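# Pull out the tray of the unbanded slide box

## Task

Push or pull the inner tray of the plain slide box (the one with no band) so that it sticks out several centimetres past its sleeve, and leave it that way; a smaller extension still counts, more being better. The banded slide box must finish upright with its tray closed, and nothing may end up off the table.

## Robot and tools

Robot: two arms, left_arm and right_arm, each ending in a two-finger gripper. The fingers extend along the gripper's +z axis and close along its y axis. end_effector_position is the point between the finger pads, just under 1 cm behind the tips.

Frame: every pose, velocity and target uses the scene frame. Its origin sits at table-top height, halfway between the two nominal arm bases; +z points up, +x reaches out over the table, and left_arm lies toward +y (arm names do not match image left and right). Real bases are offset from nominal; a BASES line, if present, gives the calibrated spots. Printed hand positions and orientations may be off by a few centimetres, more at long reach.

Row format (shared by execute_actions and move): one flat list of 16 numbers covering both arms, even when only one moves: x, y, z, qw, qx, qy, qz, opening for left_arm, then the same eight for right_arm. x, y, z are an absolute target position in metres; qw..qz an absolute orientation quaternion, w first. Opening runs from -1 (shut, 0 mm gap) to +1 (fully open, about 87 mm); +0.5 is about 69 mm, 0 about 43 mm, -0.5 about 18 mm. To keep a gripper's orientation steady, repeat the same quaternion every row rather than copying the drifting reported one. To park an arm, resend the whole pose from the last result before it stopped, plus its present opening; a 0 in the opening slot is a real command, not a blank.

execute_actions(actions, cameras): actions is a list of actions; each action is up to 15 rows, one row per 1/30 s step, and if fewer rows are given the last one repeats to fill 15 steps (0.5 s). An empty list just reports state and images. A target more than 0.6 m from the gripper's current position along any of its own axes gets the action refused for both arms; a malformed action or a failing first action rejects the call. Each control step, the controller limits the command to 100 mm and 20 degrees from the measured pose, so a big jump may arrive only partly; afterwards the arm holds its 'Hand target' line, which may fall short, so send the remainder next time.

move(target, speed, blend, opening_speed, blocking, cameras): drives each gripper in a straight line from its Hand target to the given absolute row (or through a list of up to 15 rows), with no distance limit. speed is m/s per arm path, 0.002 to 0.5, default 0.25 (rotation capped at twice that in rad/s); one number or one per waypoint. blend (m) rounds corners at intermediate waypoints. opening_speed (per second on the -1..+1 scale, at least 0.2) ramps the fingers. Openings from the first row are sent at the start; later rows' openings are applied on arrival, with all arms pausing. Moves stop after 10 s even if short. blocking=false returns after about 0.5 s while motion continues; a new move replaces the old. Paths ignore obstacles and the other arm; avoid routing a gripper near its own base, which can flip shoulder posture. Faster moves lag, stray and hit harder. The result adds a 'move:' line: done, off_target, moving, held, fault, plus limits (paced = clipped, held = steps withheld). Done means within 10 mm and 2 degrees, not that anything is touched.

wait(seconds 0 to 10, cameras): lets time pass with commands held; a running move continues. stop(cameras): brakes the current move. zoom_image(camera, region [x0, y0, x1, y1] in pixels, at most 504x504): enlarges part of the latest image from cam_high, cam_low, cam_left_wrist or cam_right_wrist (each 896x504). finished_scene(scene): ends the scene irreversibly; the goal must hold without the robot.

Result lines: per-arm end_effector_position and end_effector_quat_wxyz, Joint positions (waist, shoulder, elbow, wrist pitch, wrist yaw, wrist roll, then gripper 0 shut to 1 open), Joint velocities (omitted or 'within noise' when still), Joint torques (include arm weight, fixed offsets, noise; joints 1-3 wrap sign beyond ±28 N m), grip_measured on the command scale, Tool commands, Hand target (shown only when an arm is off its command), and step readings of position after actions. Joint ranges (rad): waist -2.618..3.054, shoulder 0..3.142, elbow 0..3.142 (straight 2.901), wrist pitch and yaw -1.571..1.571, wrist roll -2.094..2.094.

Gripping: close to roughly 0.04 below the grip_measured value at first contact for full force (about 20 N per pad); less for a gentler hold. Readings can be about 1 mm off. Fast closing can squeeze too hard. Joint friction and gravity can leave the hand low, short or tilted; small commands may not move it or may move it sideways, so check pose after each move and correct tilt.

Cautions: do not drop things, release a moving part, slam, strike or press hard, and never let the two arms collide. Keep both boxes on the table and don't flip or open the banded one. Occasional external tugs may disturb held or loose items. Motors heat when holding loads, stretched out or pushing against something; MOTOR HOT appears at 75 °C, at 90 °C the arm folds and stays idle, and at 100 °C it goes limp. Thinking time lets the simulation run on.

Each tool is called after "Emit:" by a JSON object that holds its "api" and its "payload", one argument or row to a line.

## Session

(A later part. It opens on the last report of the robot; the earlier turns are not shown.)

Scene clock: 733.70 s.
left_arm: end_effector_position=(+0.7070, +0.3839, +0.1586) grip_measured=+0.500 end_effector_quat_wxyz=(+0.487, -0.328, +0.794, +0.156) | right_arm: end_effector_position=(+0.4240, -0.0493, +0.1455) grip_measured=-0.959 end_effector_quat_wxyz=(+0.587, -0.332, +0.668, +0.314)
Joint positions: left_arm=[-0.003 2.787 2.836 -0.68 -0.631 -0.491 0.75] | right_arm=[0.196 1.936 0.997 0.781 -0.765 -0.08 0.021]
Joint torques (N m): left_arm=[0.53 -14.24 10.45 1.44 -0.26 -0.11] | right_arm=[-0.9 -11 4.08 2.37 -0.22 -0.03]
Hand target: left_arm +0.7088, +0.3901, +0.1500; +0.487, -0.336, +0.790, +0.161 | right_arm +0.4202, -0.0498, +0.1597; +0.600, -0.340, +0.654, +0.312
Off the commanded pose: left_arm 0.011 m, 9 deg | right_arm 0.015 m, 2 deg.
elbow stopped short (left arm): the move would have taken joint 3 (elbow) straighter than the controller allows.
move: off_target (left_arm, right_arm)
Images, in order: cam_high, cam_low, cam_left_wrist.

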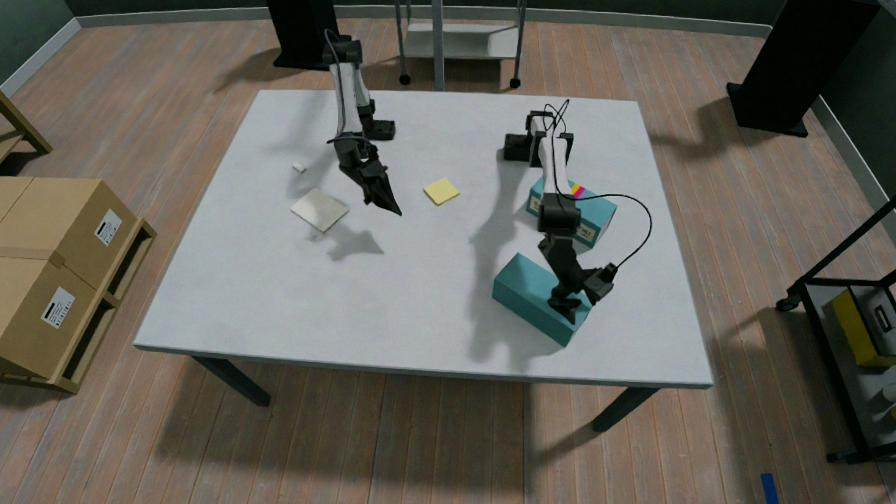

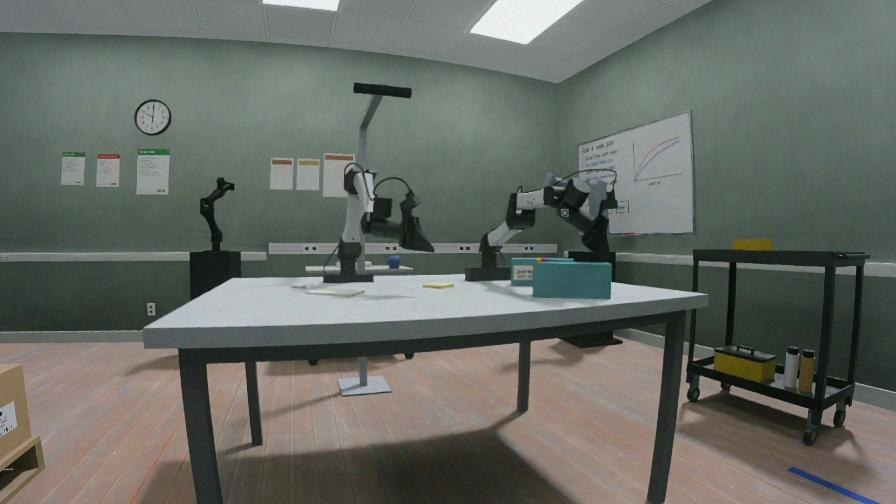

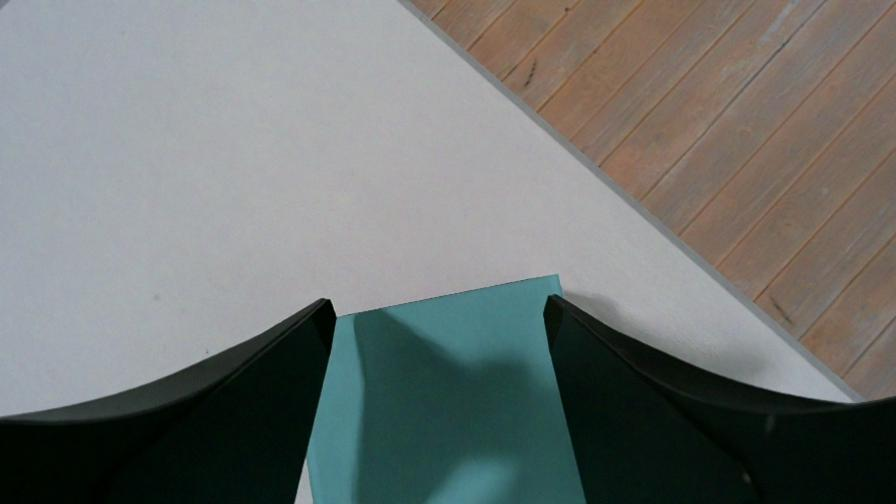

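Emit:
{"api": "move", "payload": {
  "target": [0.722,0.398,0.12,0.46,-0.37,0.78,0.2,0.5,0.42,-0.05,0.16,0.600,-0.340,0.654,0.312,-1],
  "speed": 0.12,
  "cameras": ["cam_high","cam_left_wrist","cam_low"]
}}

Emit:
{"api": "zoom_image", "payload": {
  "camera": "cam_low",
  "region": [500, 160, 660, 310]
}}

Scene clock: 747.00 s.
left_arm: end_effector_position=(+0.7232, +0.3944, +0.1457) grip_measured=+0.500 end_effector_quat_wxyz=(+0.520, -0.353, +0.759, +0.168) | right_arm: end_effector_position=(+0.4240, -0.0493, +0.1455) grip_measured=-0.959 end_effector_quat_wxyz=(+0.587, -0.332, +0.668, +0.314)
Joint positions: left_arm=[-0.002 2.852 2.847 -0.55 -0.702 -0.503 0.75] | right_arm=[0.196 1.936 0.997 0.781 -0.765 -0.08 0.021]
Joint torques (N m): left_arm=[0.49 -13.45 9.44 1.37 -0.13 -0.05] | right_arm=[-0.88 -11 4.05 2.37 -0.22 -0.03]
Heat: left arm: 37 °C; right arm: 60 °C.
Hand target: left_arm +0.7204, +0.3980, +0.1201; +0.503, -0.351, +0.769, +0.180 | right_arm +0.4202, -0.0498, +0.1597; +0.600, -0.340, +0.654, +0.312
Off the commanded pose: left_arm 0.026 m, 8 deg | right_arm 0.015 m, 2 deg.
elbow stopped short (left arm): the move would have taken joint 3 (elbow) straighter than the controller allows.
move: off_target (left_arm, right_arm)
Images, in order: cam_high, cam_low, cam_left_wrist.

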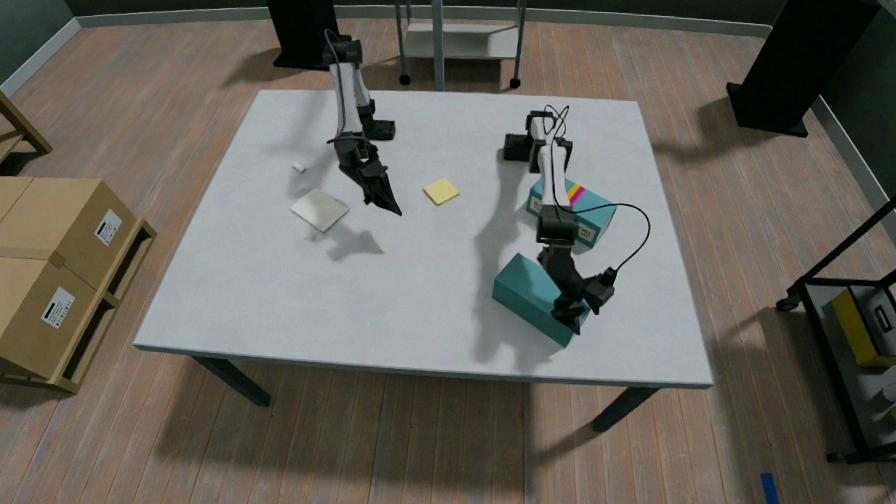

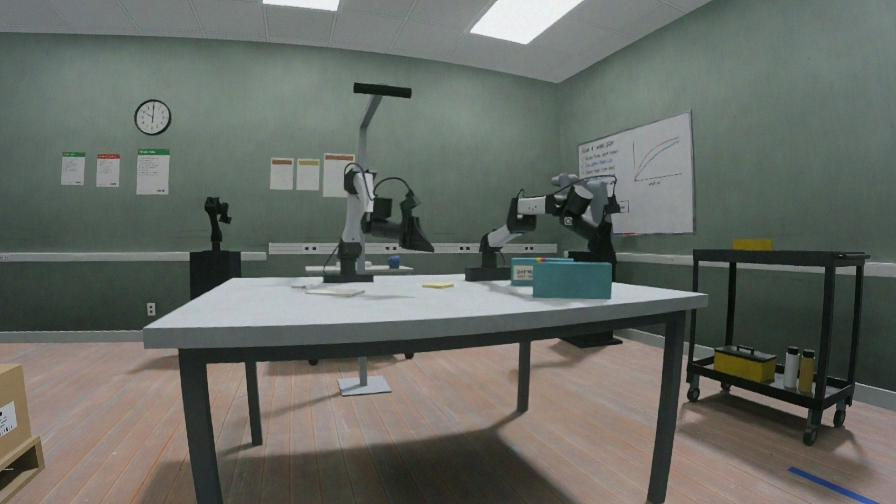

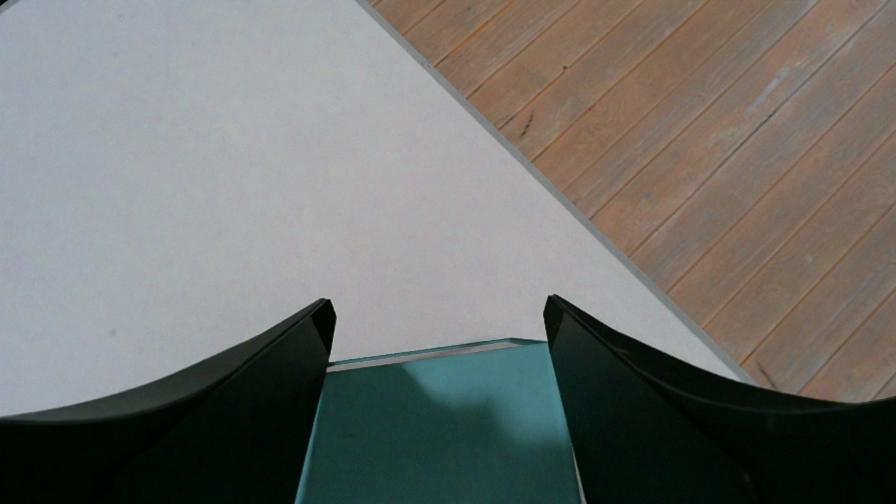

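Scaled by 3.150 from the camera's 896x504 image, which has a finer 1280x720 frame.

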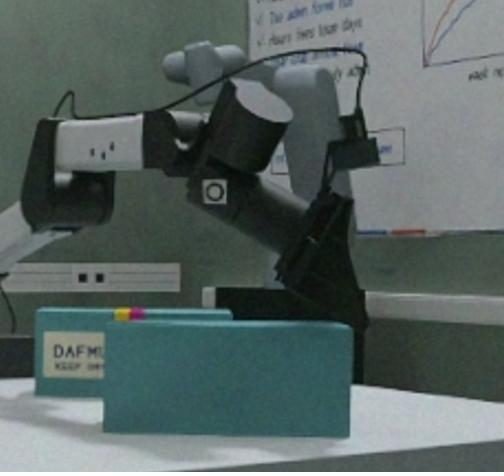

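Emit:
{"api": "move", "payload": {
  "target": [0.60,0.27,0.125,0.46,-0.37,0.78,0.2,0.5,0.42,-0.08,0.16,0.600,-0.340,0.654,0.312,-1],
  "speed": 0.1
}}

Emit:
{"api": "zoom_image", "payload": {
  "camera": "cam_low",
  "region": [500, 160, 660, 310]
}}

Scene clock: 765.70 s.
left_arm: end_effector_position=(+0.6172, +0.2741, +0.1315) grip_measured=+0.500 end_effector_quat_wxyz=(+0.488, -0.385, +0.759, +0.192) | right_arm: end_effector_position=(+0.4243, -0.0783, +0.1474) grip_measured=-0.959 end_effector_quat_wxyz=(+0.590, -0.332, +0.666, +0.314)
Joint positions: left_arm=[-0.259 2.392 2.015 -0.496 -0.943 -0.863 0.75] | right_arm=[0.12 1.922 0.98 0.781 -0.843 -0.094 0.021]
Joint torques (N m): left_arm=[-0.7 -17.77 4.86 0.46 -0.03 -0.12] | right_arm=[-1.14 -10.82 4.05 2.22 -0.27 -0.04]
Hand target: left_arm +0.6006, +0.2704, +0.1250; +0.462, -0.370, +0.781, +0.200 | right_arm +0.4202, -0.0798, +0.1596; +0.600, -0.340, +0.654, +0.312
Off the commanded pose: left_arm 0.019 m, 4 deg | right_arm 0.013 m, 2 deg.
move: off_target (left_arm, right_arm)

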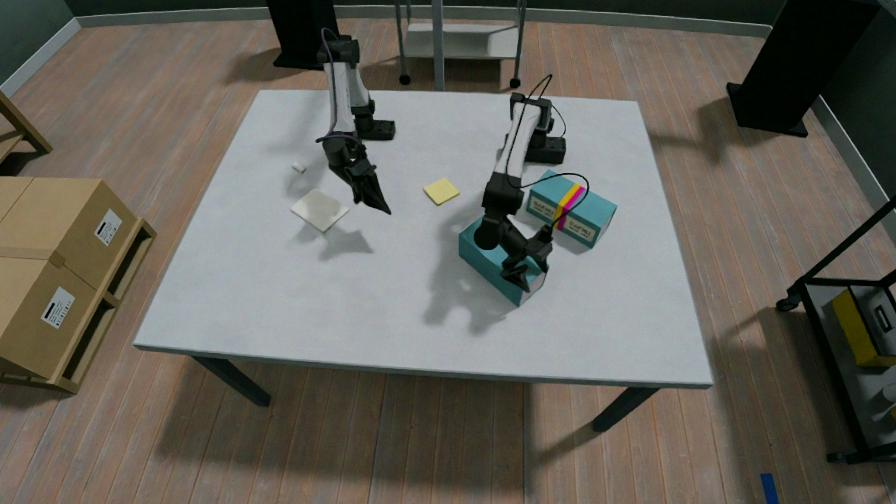

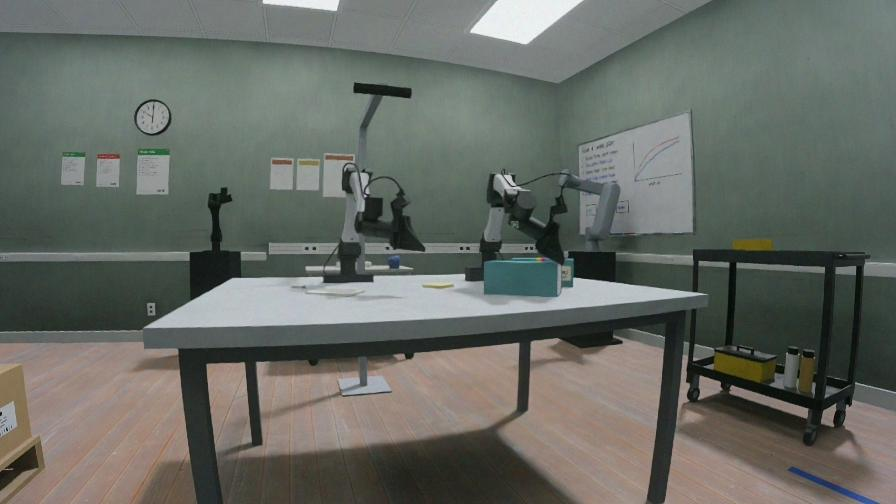

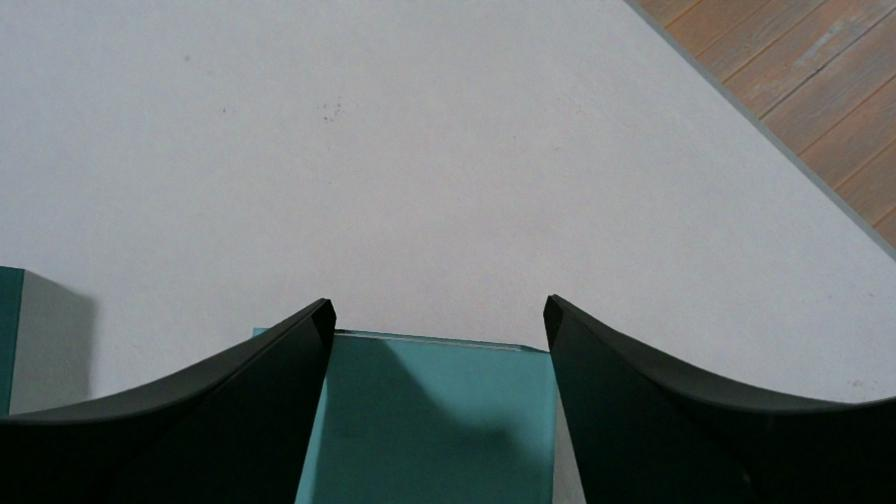

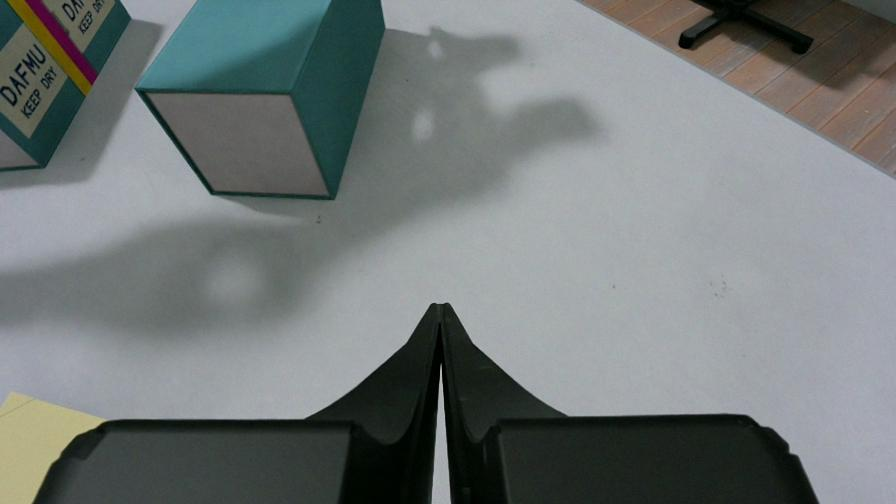

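Scaled by 3.150 from the camera's 896x504 image, which has a finer 1280x720 frame.

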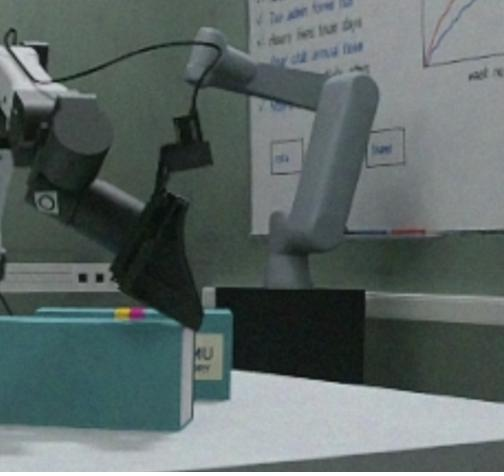

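Emit:
{"api": "move", "payload": {
  "target": [
    [0.60,0.27,0.125,0.46,-0.37,0.78,0.2,0.5,0.37,0.10,0.12,0.596,-0.287,0.710,0.241,-1],
    [0.60,0.27,0.125,0.46,-0.37,0.78,0.2,0.5,0.385,0.118,0.075,0.596,-0.287,0.710,0.241,-1]
  ]
}}

Scene clock: 790.83 s.
left_arm: end_effector_position=(+0.6170, +0.2742, +0.1316) grip_measured=+0.500 end_effector_quat_wxyz=(+0.488, -0.386, +0.759, +0.192) | right_arm: end_effector_position=(+0.3764, +0.1092, +0.0561) grip_measured=-0.959 end_effector_quat_wxyz=(+0.575, -0.296, +0.725, +0.236)
Joint positions: left_arm=[-0.259 2.392 2.015 -0.497 -0.943 -0.864 0.75] | right_arm=[0.7 2.178 1.035 0.913 -0.092 -0.019 0.021]
Joint torques (N m): left_arm=[-0.92 -17.57 4.89 0.49 -0.05 -0.06] | right_arm=[-0.16 -9.68 7.24 2.58 0.08 0.12]
Heat: left arm: 42 °C; right arm: 55 °C.
Hand target: left_arm +0.6006, +0.2704, +0.1252; +0.462, -0.370, +0.781, +0.200 | right_arm +0.3842, +0.1173, +0.0752; +0.596, -0.287, +0.710, +0.241
Off the commanded pose: left_arm 0.019 m, 4 deg | right_arm 0.023 m, 3 deg.
move: off_target (left_arm, right_arm)

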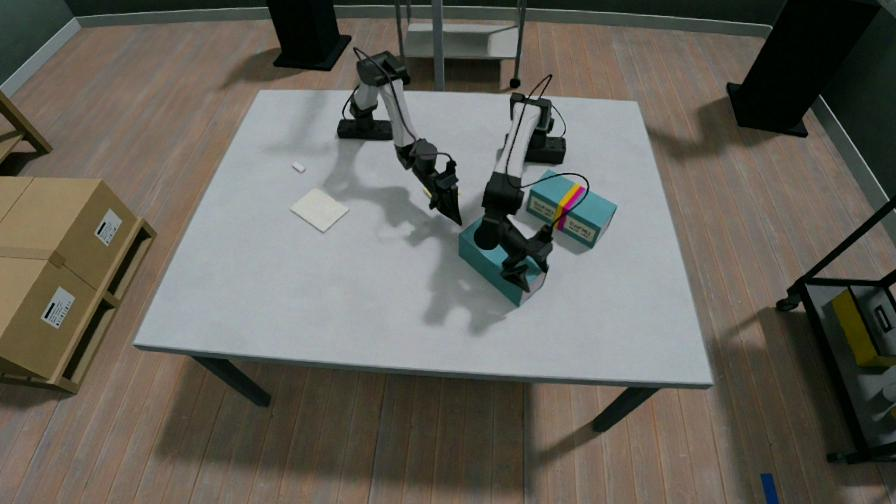

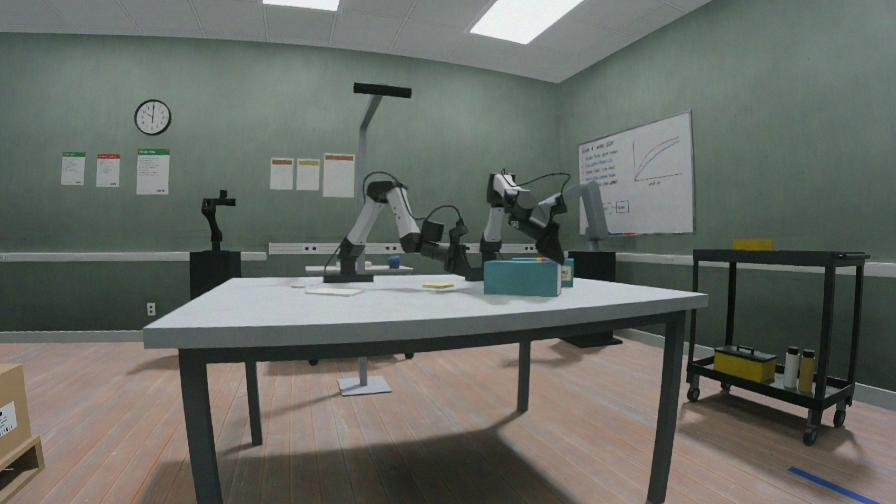

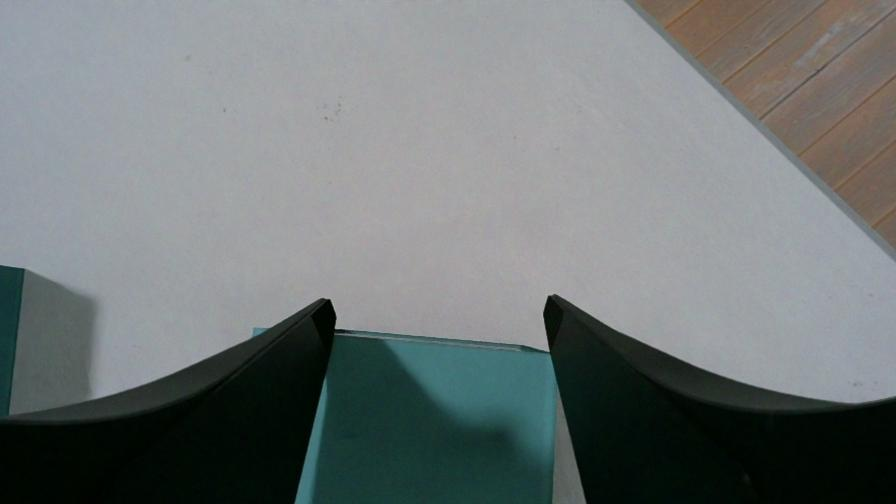

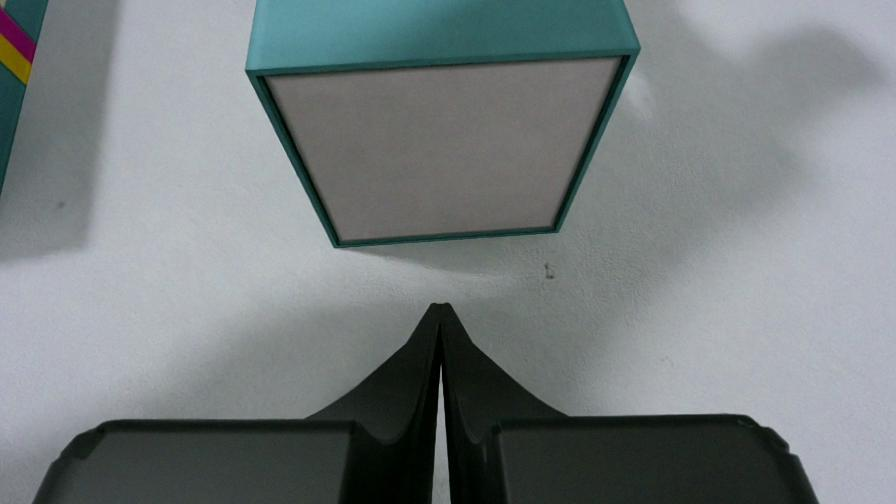

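Emit:
{"api": "move", "payload": {
  "target": [0.60,0.27,0.125,0.46,-0.37,0.78,0.2,0.5,0.435,0.166,0.075,0.596,-0.287,0.710,0.241,-1],
  "speed": 0.06
}}

Emit:
{"api": "zoom_image", "payload": {
  "camera": "cam_low",
  "region": [460, 200, 620, 310]
}}

Scene clock: 799.30 s.
left_arm: end_effector_position=(+0.6183, +0.2781, +0.1375) grip_measured=+0.500 end_effector_quat_wxyz=(+0.497, -0.397, +0.747, +0.194) | right_arm: end_effector_position=(+0.4282, +0.1592, +0.0674) grip_measured=-0.959 end_effector_quat_wxyz=(+0.588, -0.294, +0.714, +0.242)
Joint positions: left_arm=[-0.256 2.387 2.015 -0.488 -0.967 -0.881 0.75] | right_arm=[0.712 2.35 1.392 0.764 -0.083 -0.017 0.021]
Joint torques (N m): left_arm=[-1.18 -17.37 4.68 0.36 0.17 0.1] | right_arm=[-0.23 -9.99 8.66 2.27 0.11 0.11]
Hand target: left_arm +0.6004, +0.2705, +0.1253; +0.462, -0.371, +0.780, +0.200 | right_arm +0.4345, +0.1655, +0.0753; +0.596, -0.287, +0.710, +0.241
Off the commanded pose: left_arm 0.024 m, 7 deg | right_arm 0.012 m, 1 deg.
move: off_target (left_arm, right_arm)

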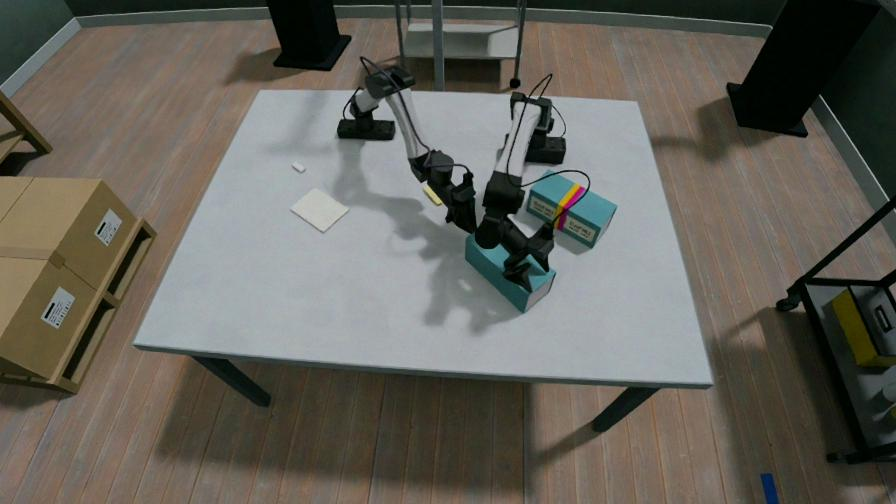

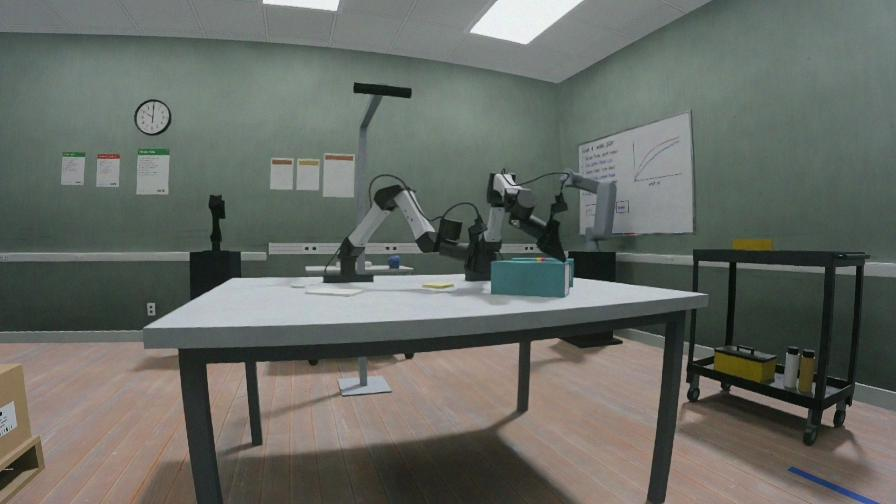

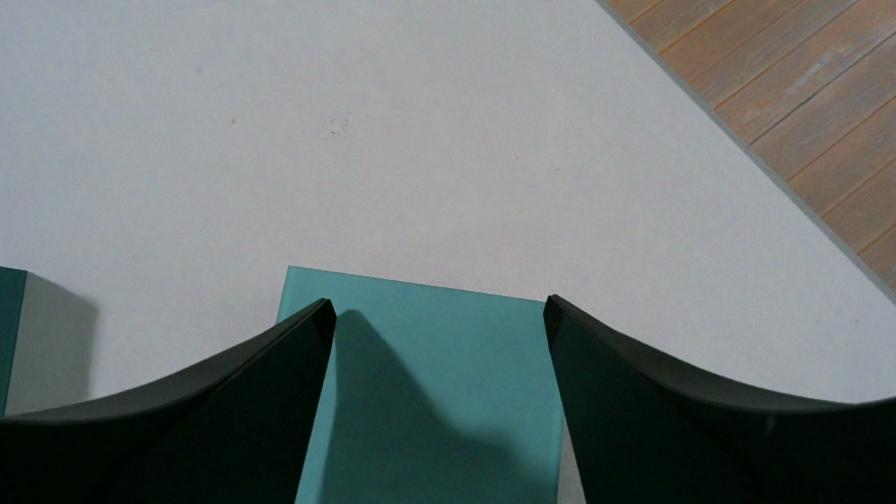

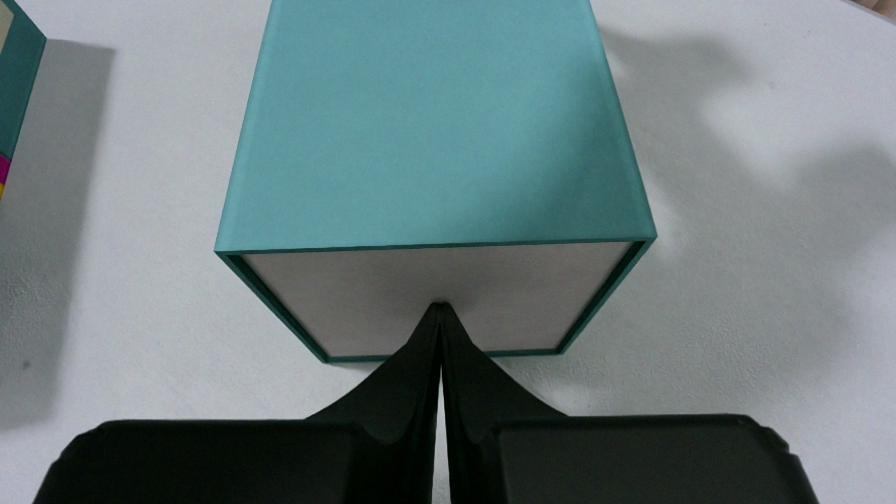

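Scaled by 3.150 from the camera's 896x504 image, which has a finer 1280x720 frame.

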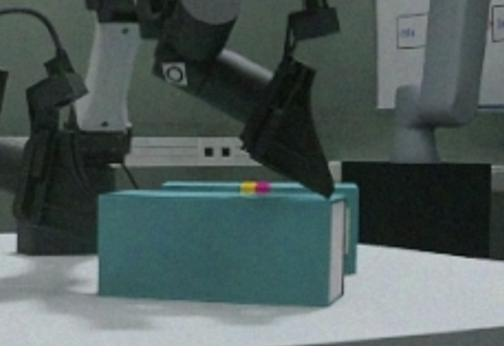

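Emit:
{"api": "move", "payload": {
  "target": [
    [0.63,0.29,0.18,0.199,-0.381,0.898,0.0844,0.8,0.43,0.161,0.075,0.596,-0.287,0.710,0.241,-1],
    [0.65,0.315,0.16,0.199,-0.381,0.898,0.0844,0.8,0.43,0.161,0.075,0.596,-0.287,0.710,0.241,-1]
  ],
  "speed": 0.12
}}

Emit:
{"api": "zoom_image", "payload": {
  "camera": "cam_low",
  "region": [460, 200, 620, 310]
}}

Scene clock: 816.87 s.
left_arm: end_effector_position=(+0.6465, +0.3173, +0.1701) grip_measured=+0.800 end_effector_quat_wxyz=(+0.355, -0.365, +0.860, +0.019) | right_arm: end_effector_position=(+0.4284, +0.1589, +0.0669) grip_measured=-0.959 end_effector_quat_wxyz=(+0.588, -0.293, +0.715, +0.241)
Joint positions: left_arm=[-0.021 2.656 2.838 -1.091 -0.328 -0.742 0.9] | right_arm=[0.712 2.351 1.392 0.764 -0.08 -0.017 0.021]
Joint torques (N m): left_arm=[-0.14 -13.26 9.58 1.16 -0.04 0.06] | right_arm=[-0.32 -11.52 5.72 2.47 0.08 0.1]
Hand target: left_arm +0.6490, +0.3150, +0.1598; +0.351, -0.360, +0.864, +0.018 | right_arm +0.4299, +0.1609, +0.0751; +0.596, -0.287, +0.710, +0.241
Off the commanded pose: left_arm 0.011 m, 20 deg | right_arm 0.009 m, 1 deg.
elbow stopped short (left arm): the move would have taken joint 3 (elbow) straighter than the controller allows.
move: off_target (left_arm); limits=paced

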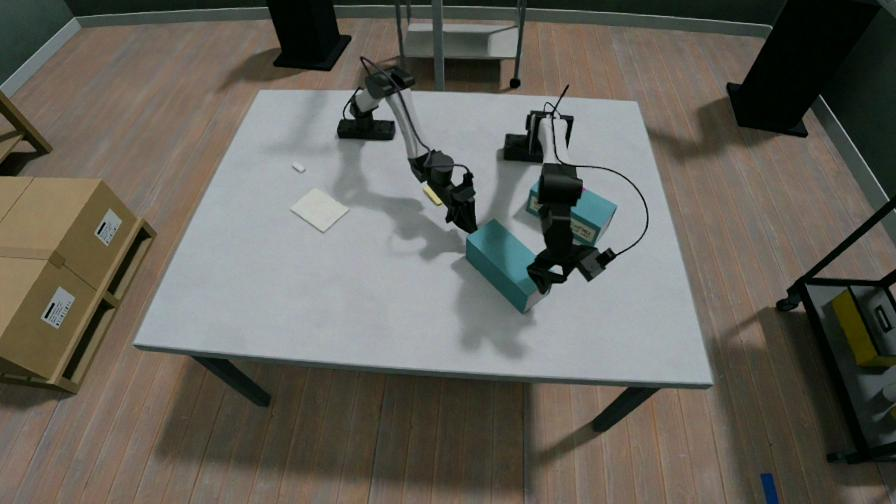

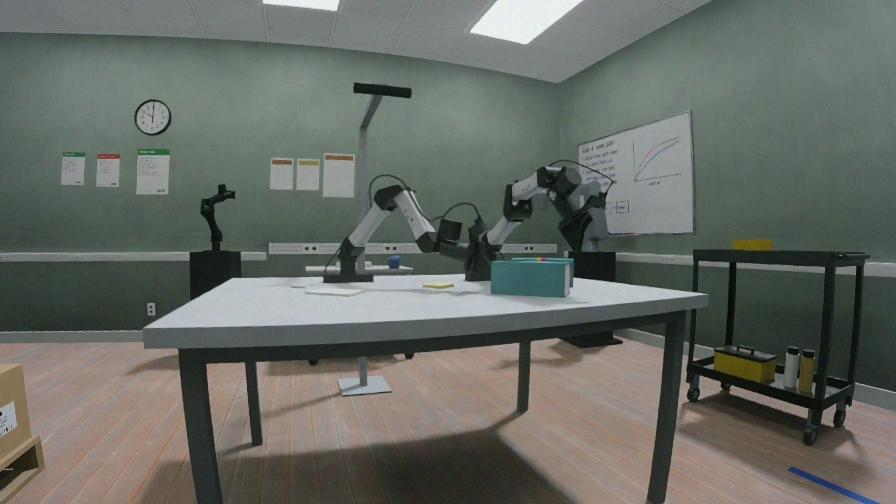

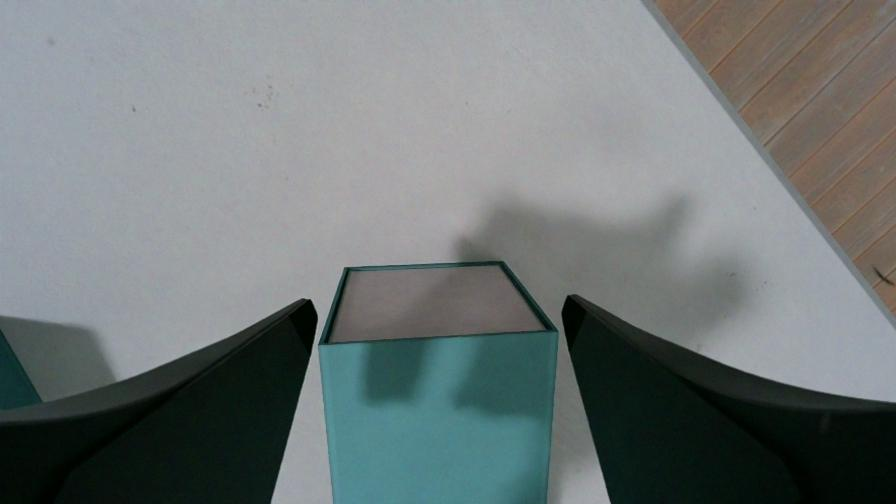

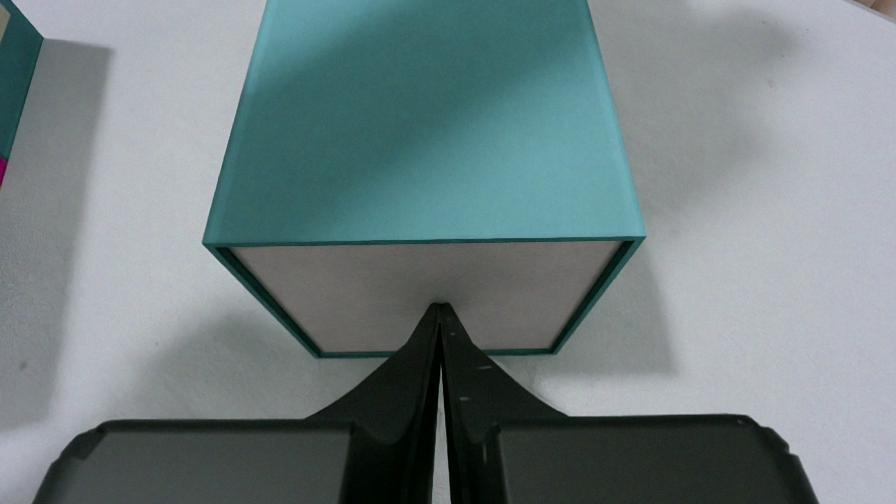

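Scaled by 3.150 from the camera's 896x504 image, which has a finer 1280x720 frame.

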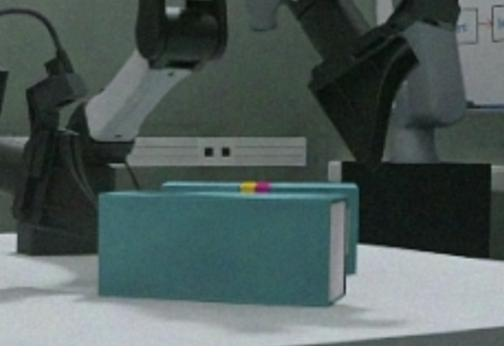

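Emit:
{"api": "move", "payload": {
  "target": [0.655,0.325,0.105,0.36,-0.364,0.857,0.03,1,0.43,0.161,0.075,0.596,-0.287,0.710,0.241,-1],
  "speed": 0.1
}}

Emit:
{"api": "zoom_image", "payload": {
  "camera": "cam_low",
  "region": [460, 200, 620, 310]
}}

Scene clock: 831.07 s.
left_arm: end_effector_position=(+0.6580, +0.3279, +0.0792) grip_measured=+0.984 end_effector_quat_wxyz=(+0.348, -0.370, +0.860, +0.034) | right_arm: end_effector_position=(+0.4284, +0.1589, +0.0669) grip_measured=-0.959 end_effector_quat_wxyz=(+0.588, -0.293, +0.715, +0.241)
Joint positions: left_arm=[-0.009 2.615 2.396 -0.713 -0.347 -0.737 0.992] | right_arm=[0.712 2.351 1.392 0.764 -0.08 -0.016 0.021]
Joint torques (N m): left_arm=[-0.5 -22.3 5.94 1.07 -0.08 0.04] | right_arm=[-0.34 -11.54 5.71 2.47 0.08 0.1]
Heat: left arm: 45 °C; right arm: 60 °C.
Hand target: left_arm +0.6554, +0.3251, +0.1043; +0.360, -0.365, +0.858, +0.030 | right_arm +0.4299, +0.1609, +0.0751; +0.596, -0.287, +0.710, +0.241
Off the commanded pose: left_arm 0.026 m, 2 deg | right_arm 0.009 m, 1 deg.
move: off_target (left_arm)

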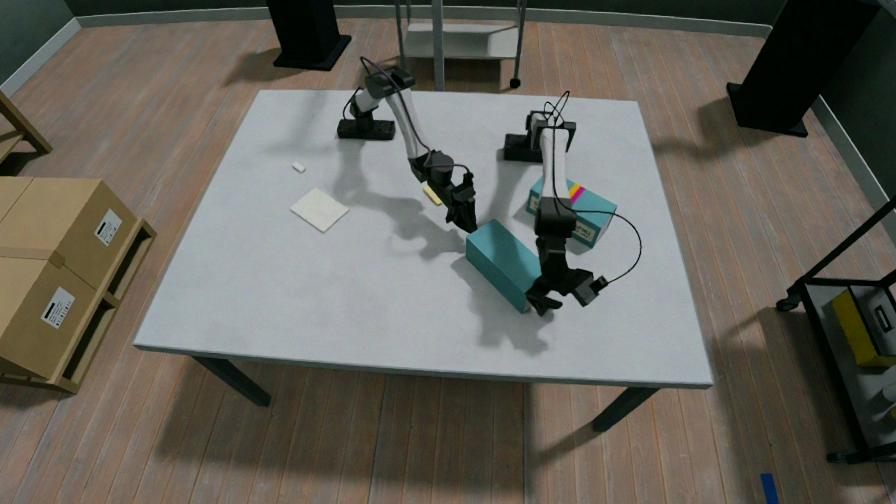

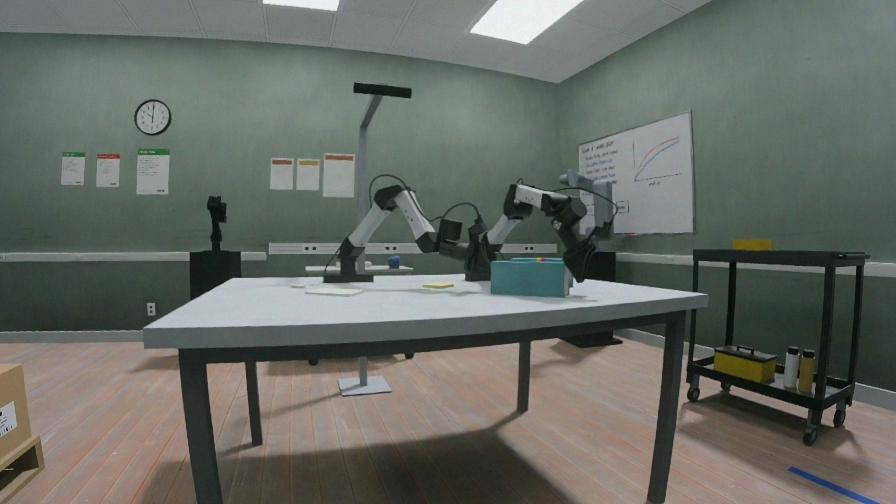

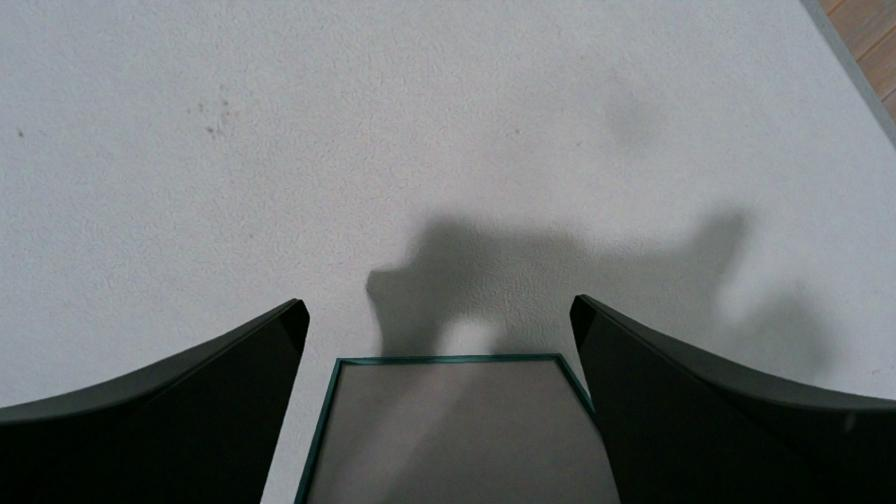

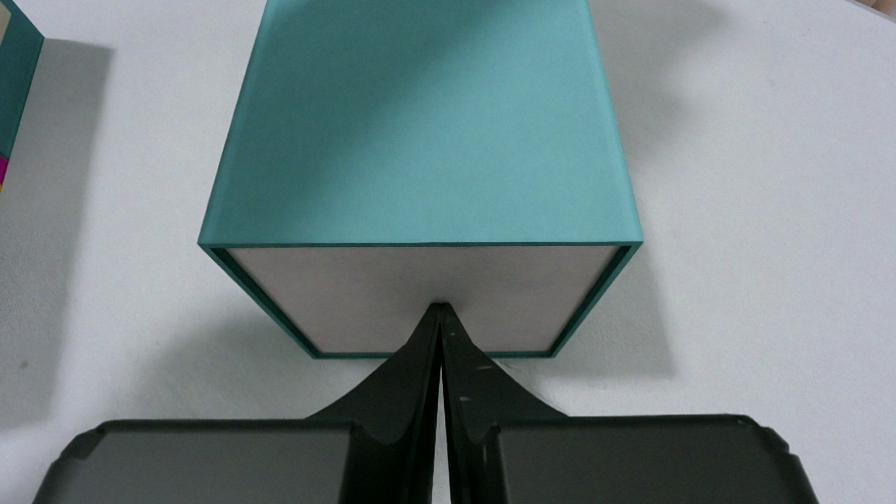

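Scaled by 3.150 from the camera's 896x504 image, which has a finer 1280x720 frame.

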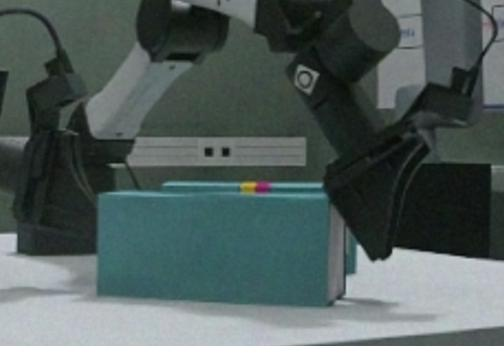

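Emit:
{"api": "move", "payload": {
  "target": [0.637,0.302,0.105,0.36,-0.364,0.857,0.03,1,0.43,0.161,0.075,0.596,-0.287,0.710,0.241,-1],
  "speed": 0.06
}}

Emit:
{"api": "zoom_image", "payload": {
  "camera": "cam_low",
  "region": [460, 200, 620, 310]
}}

Scene clock: 845.00 s.
left_arm: end_effector_position=(+0.6509, +0.3197, +0.0939) grip_measured=+0.984 end_effector_quat_wxyz=(+0.373, -0.380, +0.846, +0.035) | right_arm: end_effector_position=(+0.4281, +0.1592, +0.0669) grip_measured=-0.959 end_effector_quat_wxyz=(+0.588, -0.293, +0.715, +0.241)
Joint positions: left_arm=[-0.034 2.504 2.221 -0.608 -0.391 -0.771 0.992] | right_arm=[0.713 2.351 1.392 0.764 -0.08 -0.016 0.021]
Joint torques (N m): left_arm=[-2.51 -20.71 5.05 0.9 0.02 0.03] | right_arm=[-0.38 -11.52 5.71 2.48 0.08 0.09]
Hand target: left_arm +0.6379, +0.3026, +0.1044; +0.360, -0.364, +0.858, +0.030 | right_arm +0.4299, +0.1610, +0.0751; +0.596, -0.287, +0.710, +0.241
Off the commanded pose: left_arm 0.025 m, 3 deg | right_arm 0.009 m, 1 deg.
move: off_target (left_arm)

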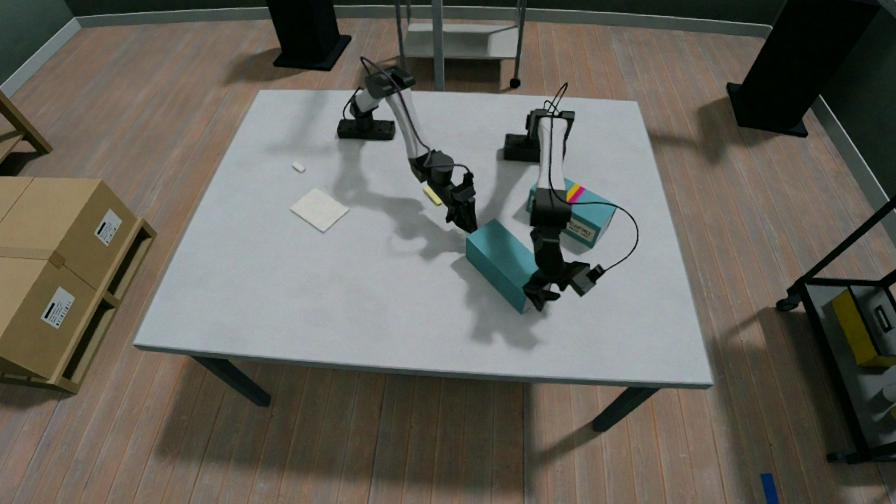

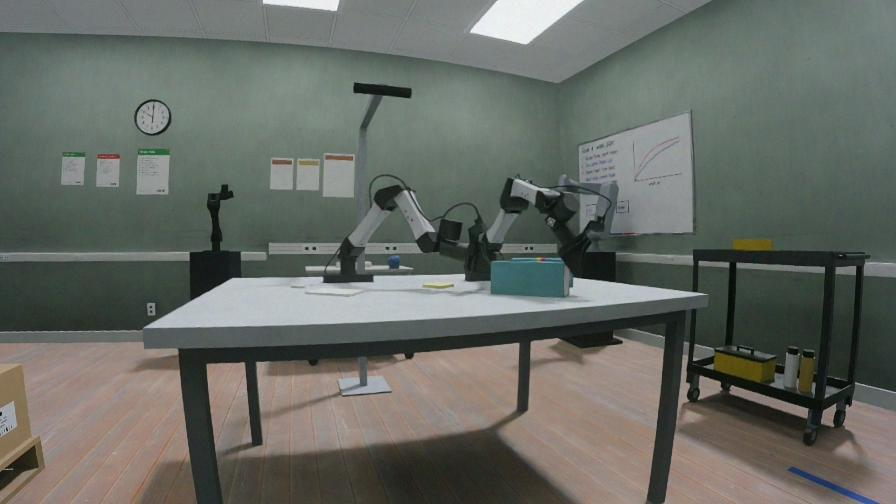

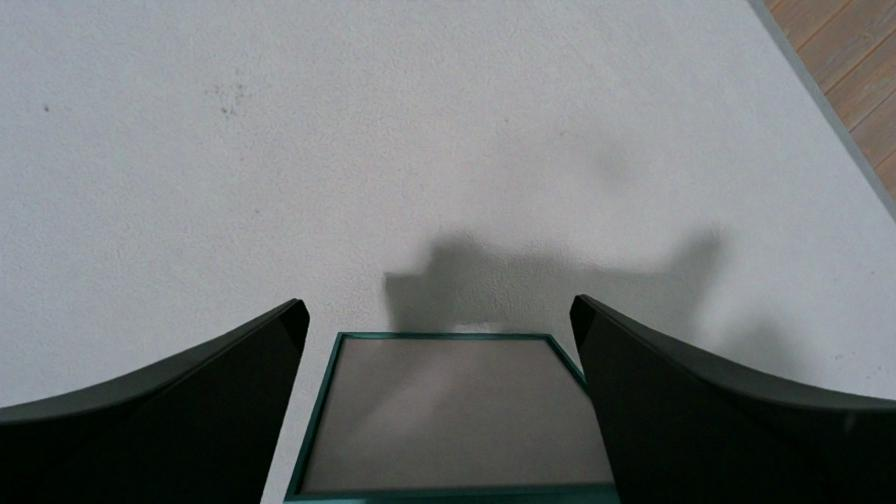

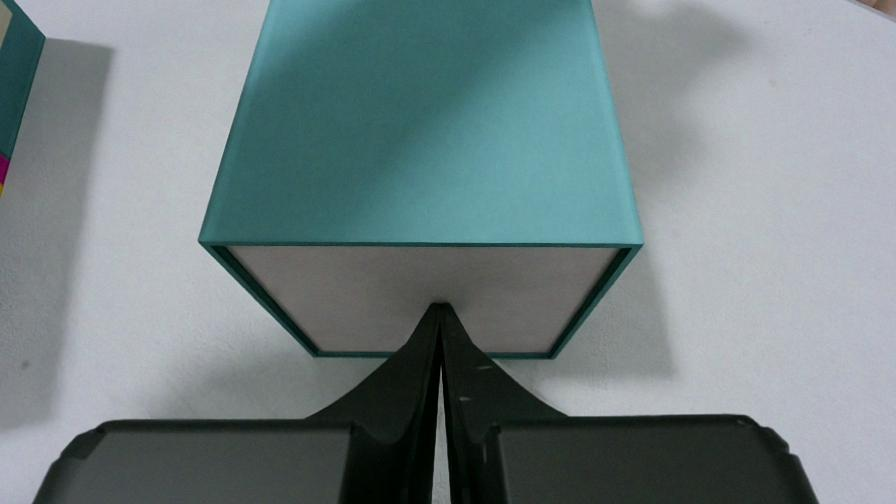

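Scaled by 3.150 from the camera's 896x504 image, which has a finer 1280x720 frame.

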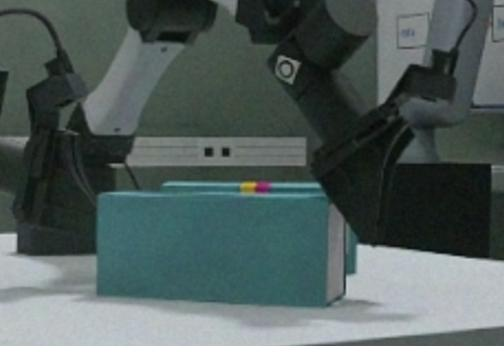

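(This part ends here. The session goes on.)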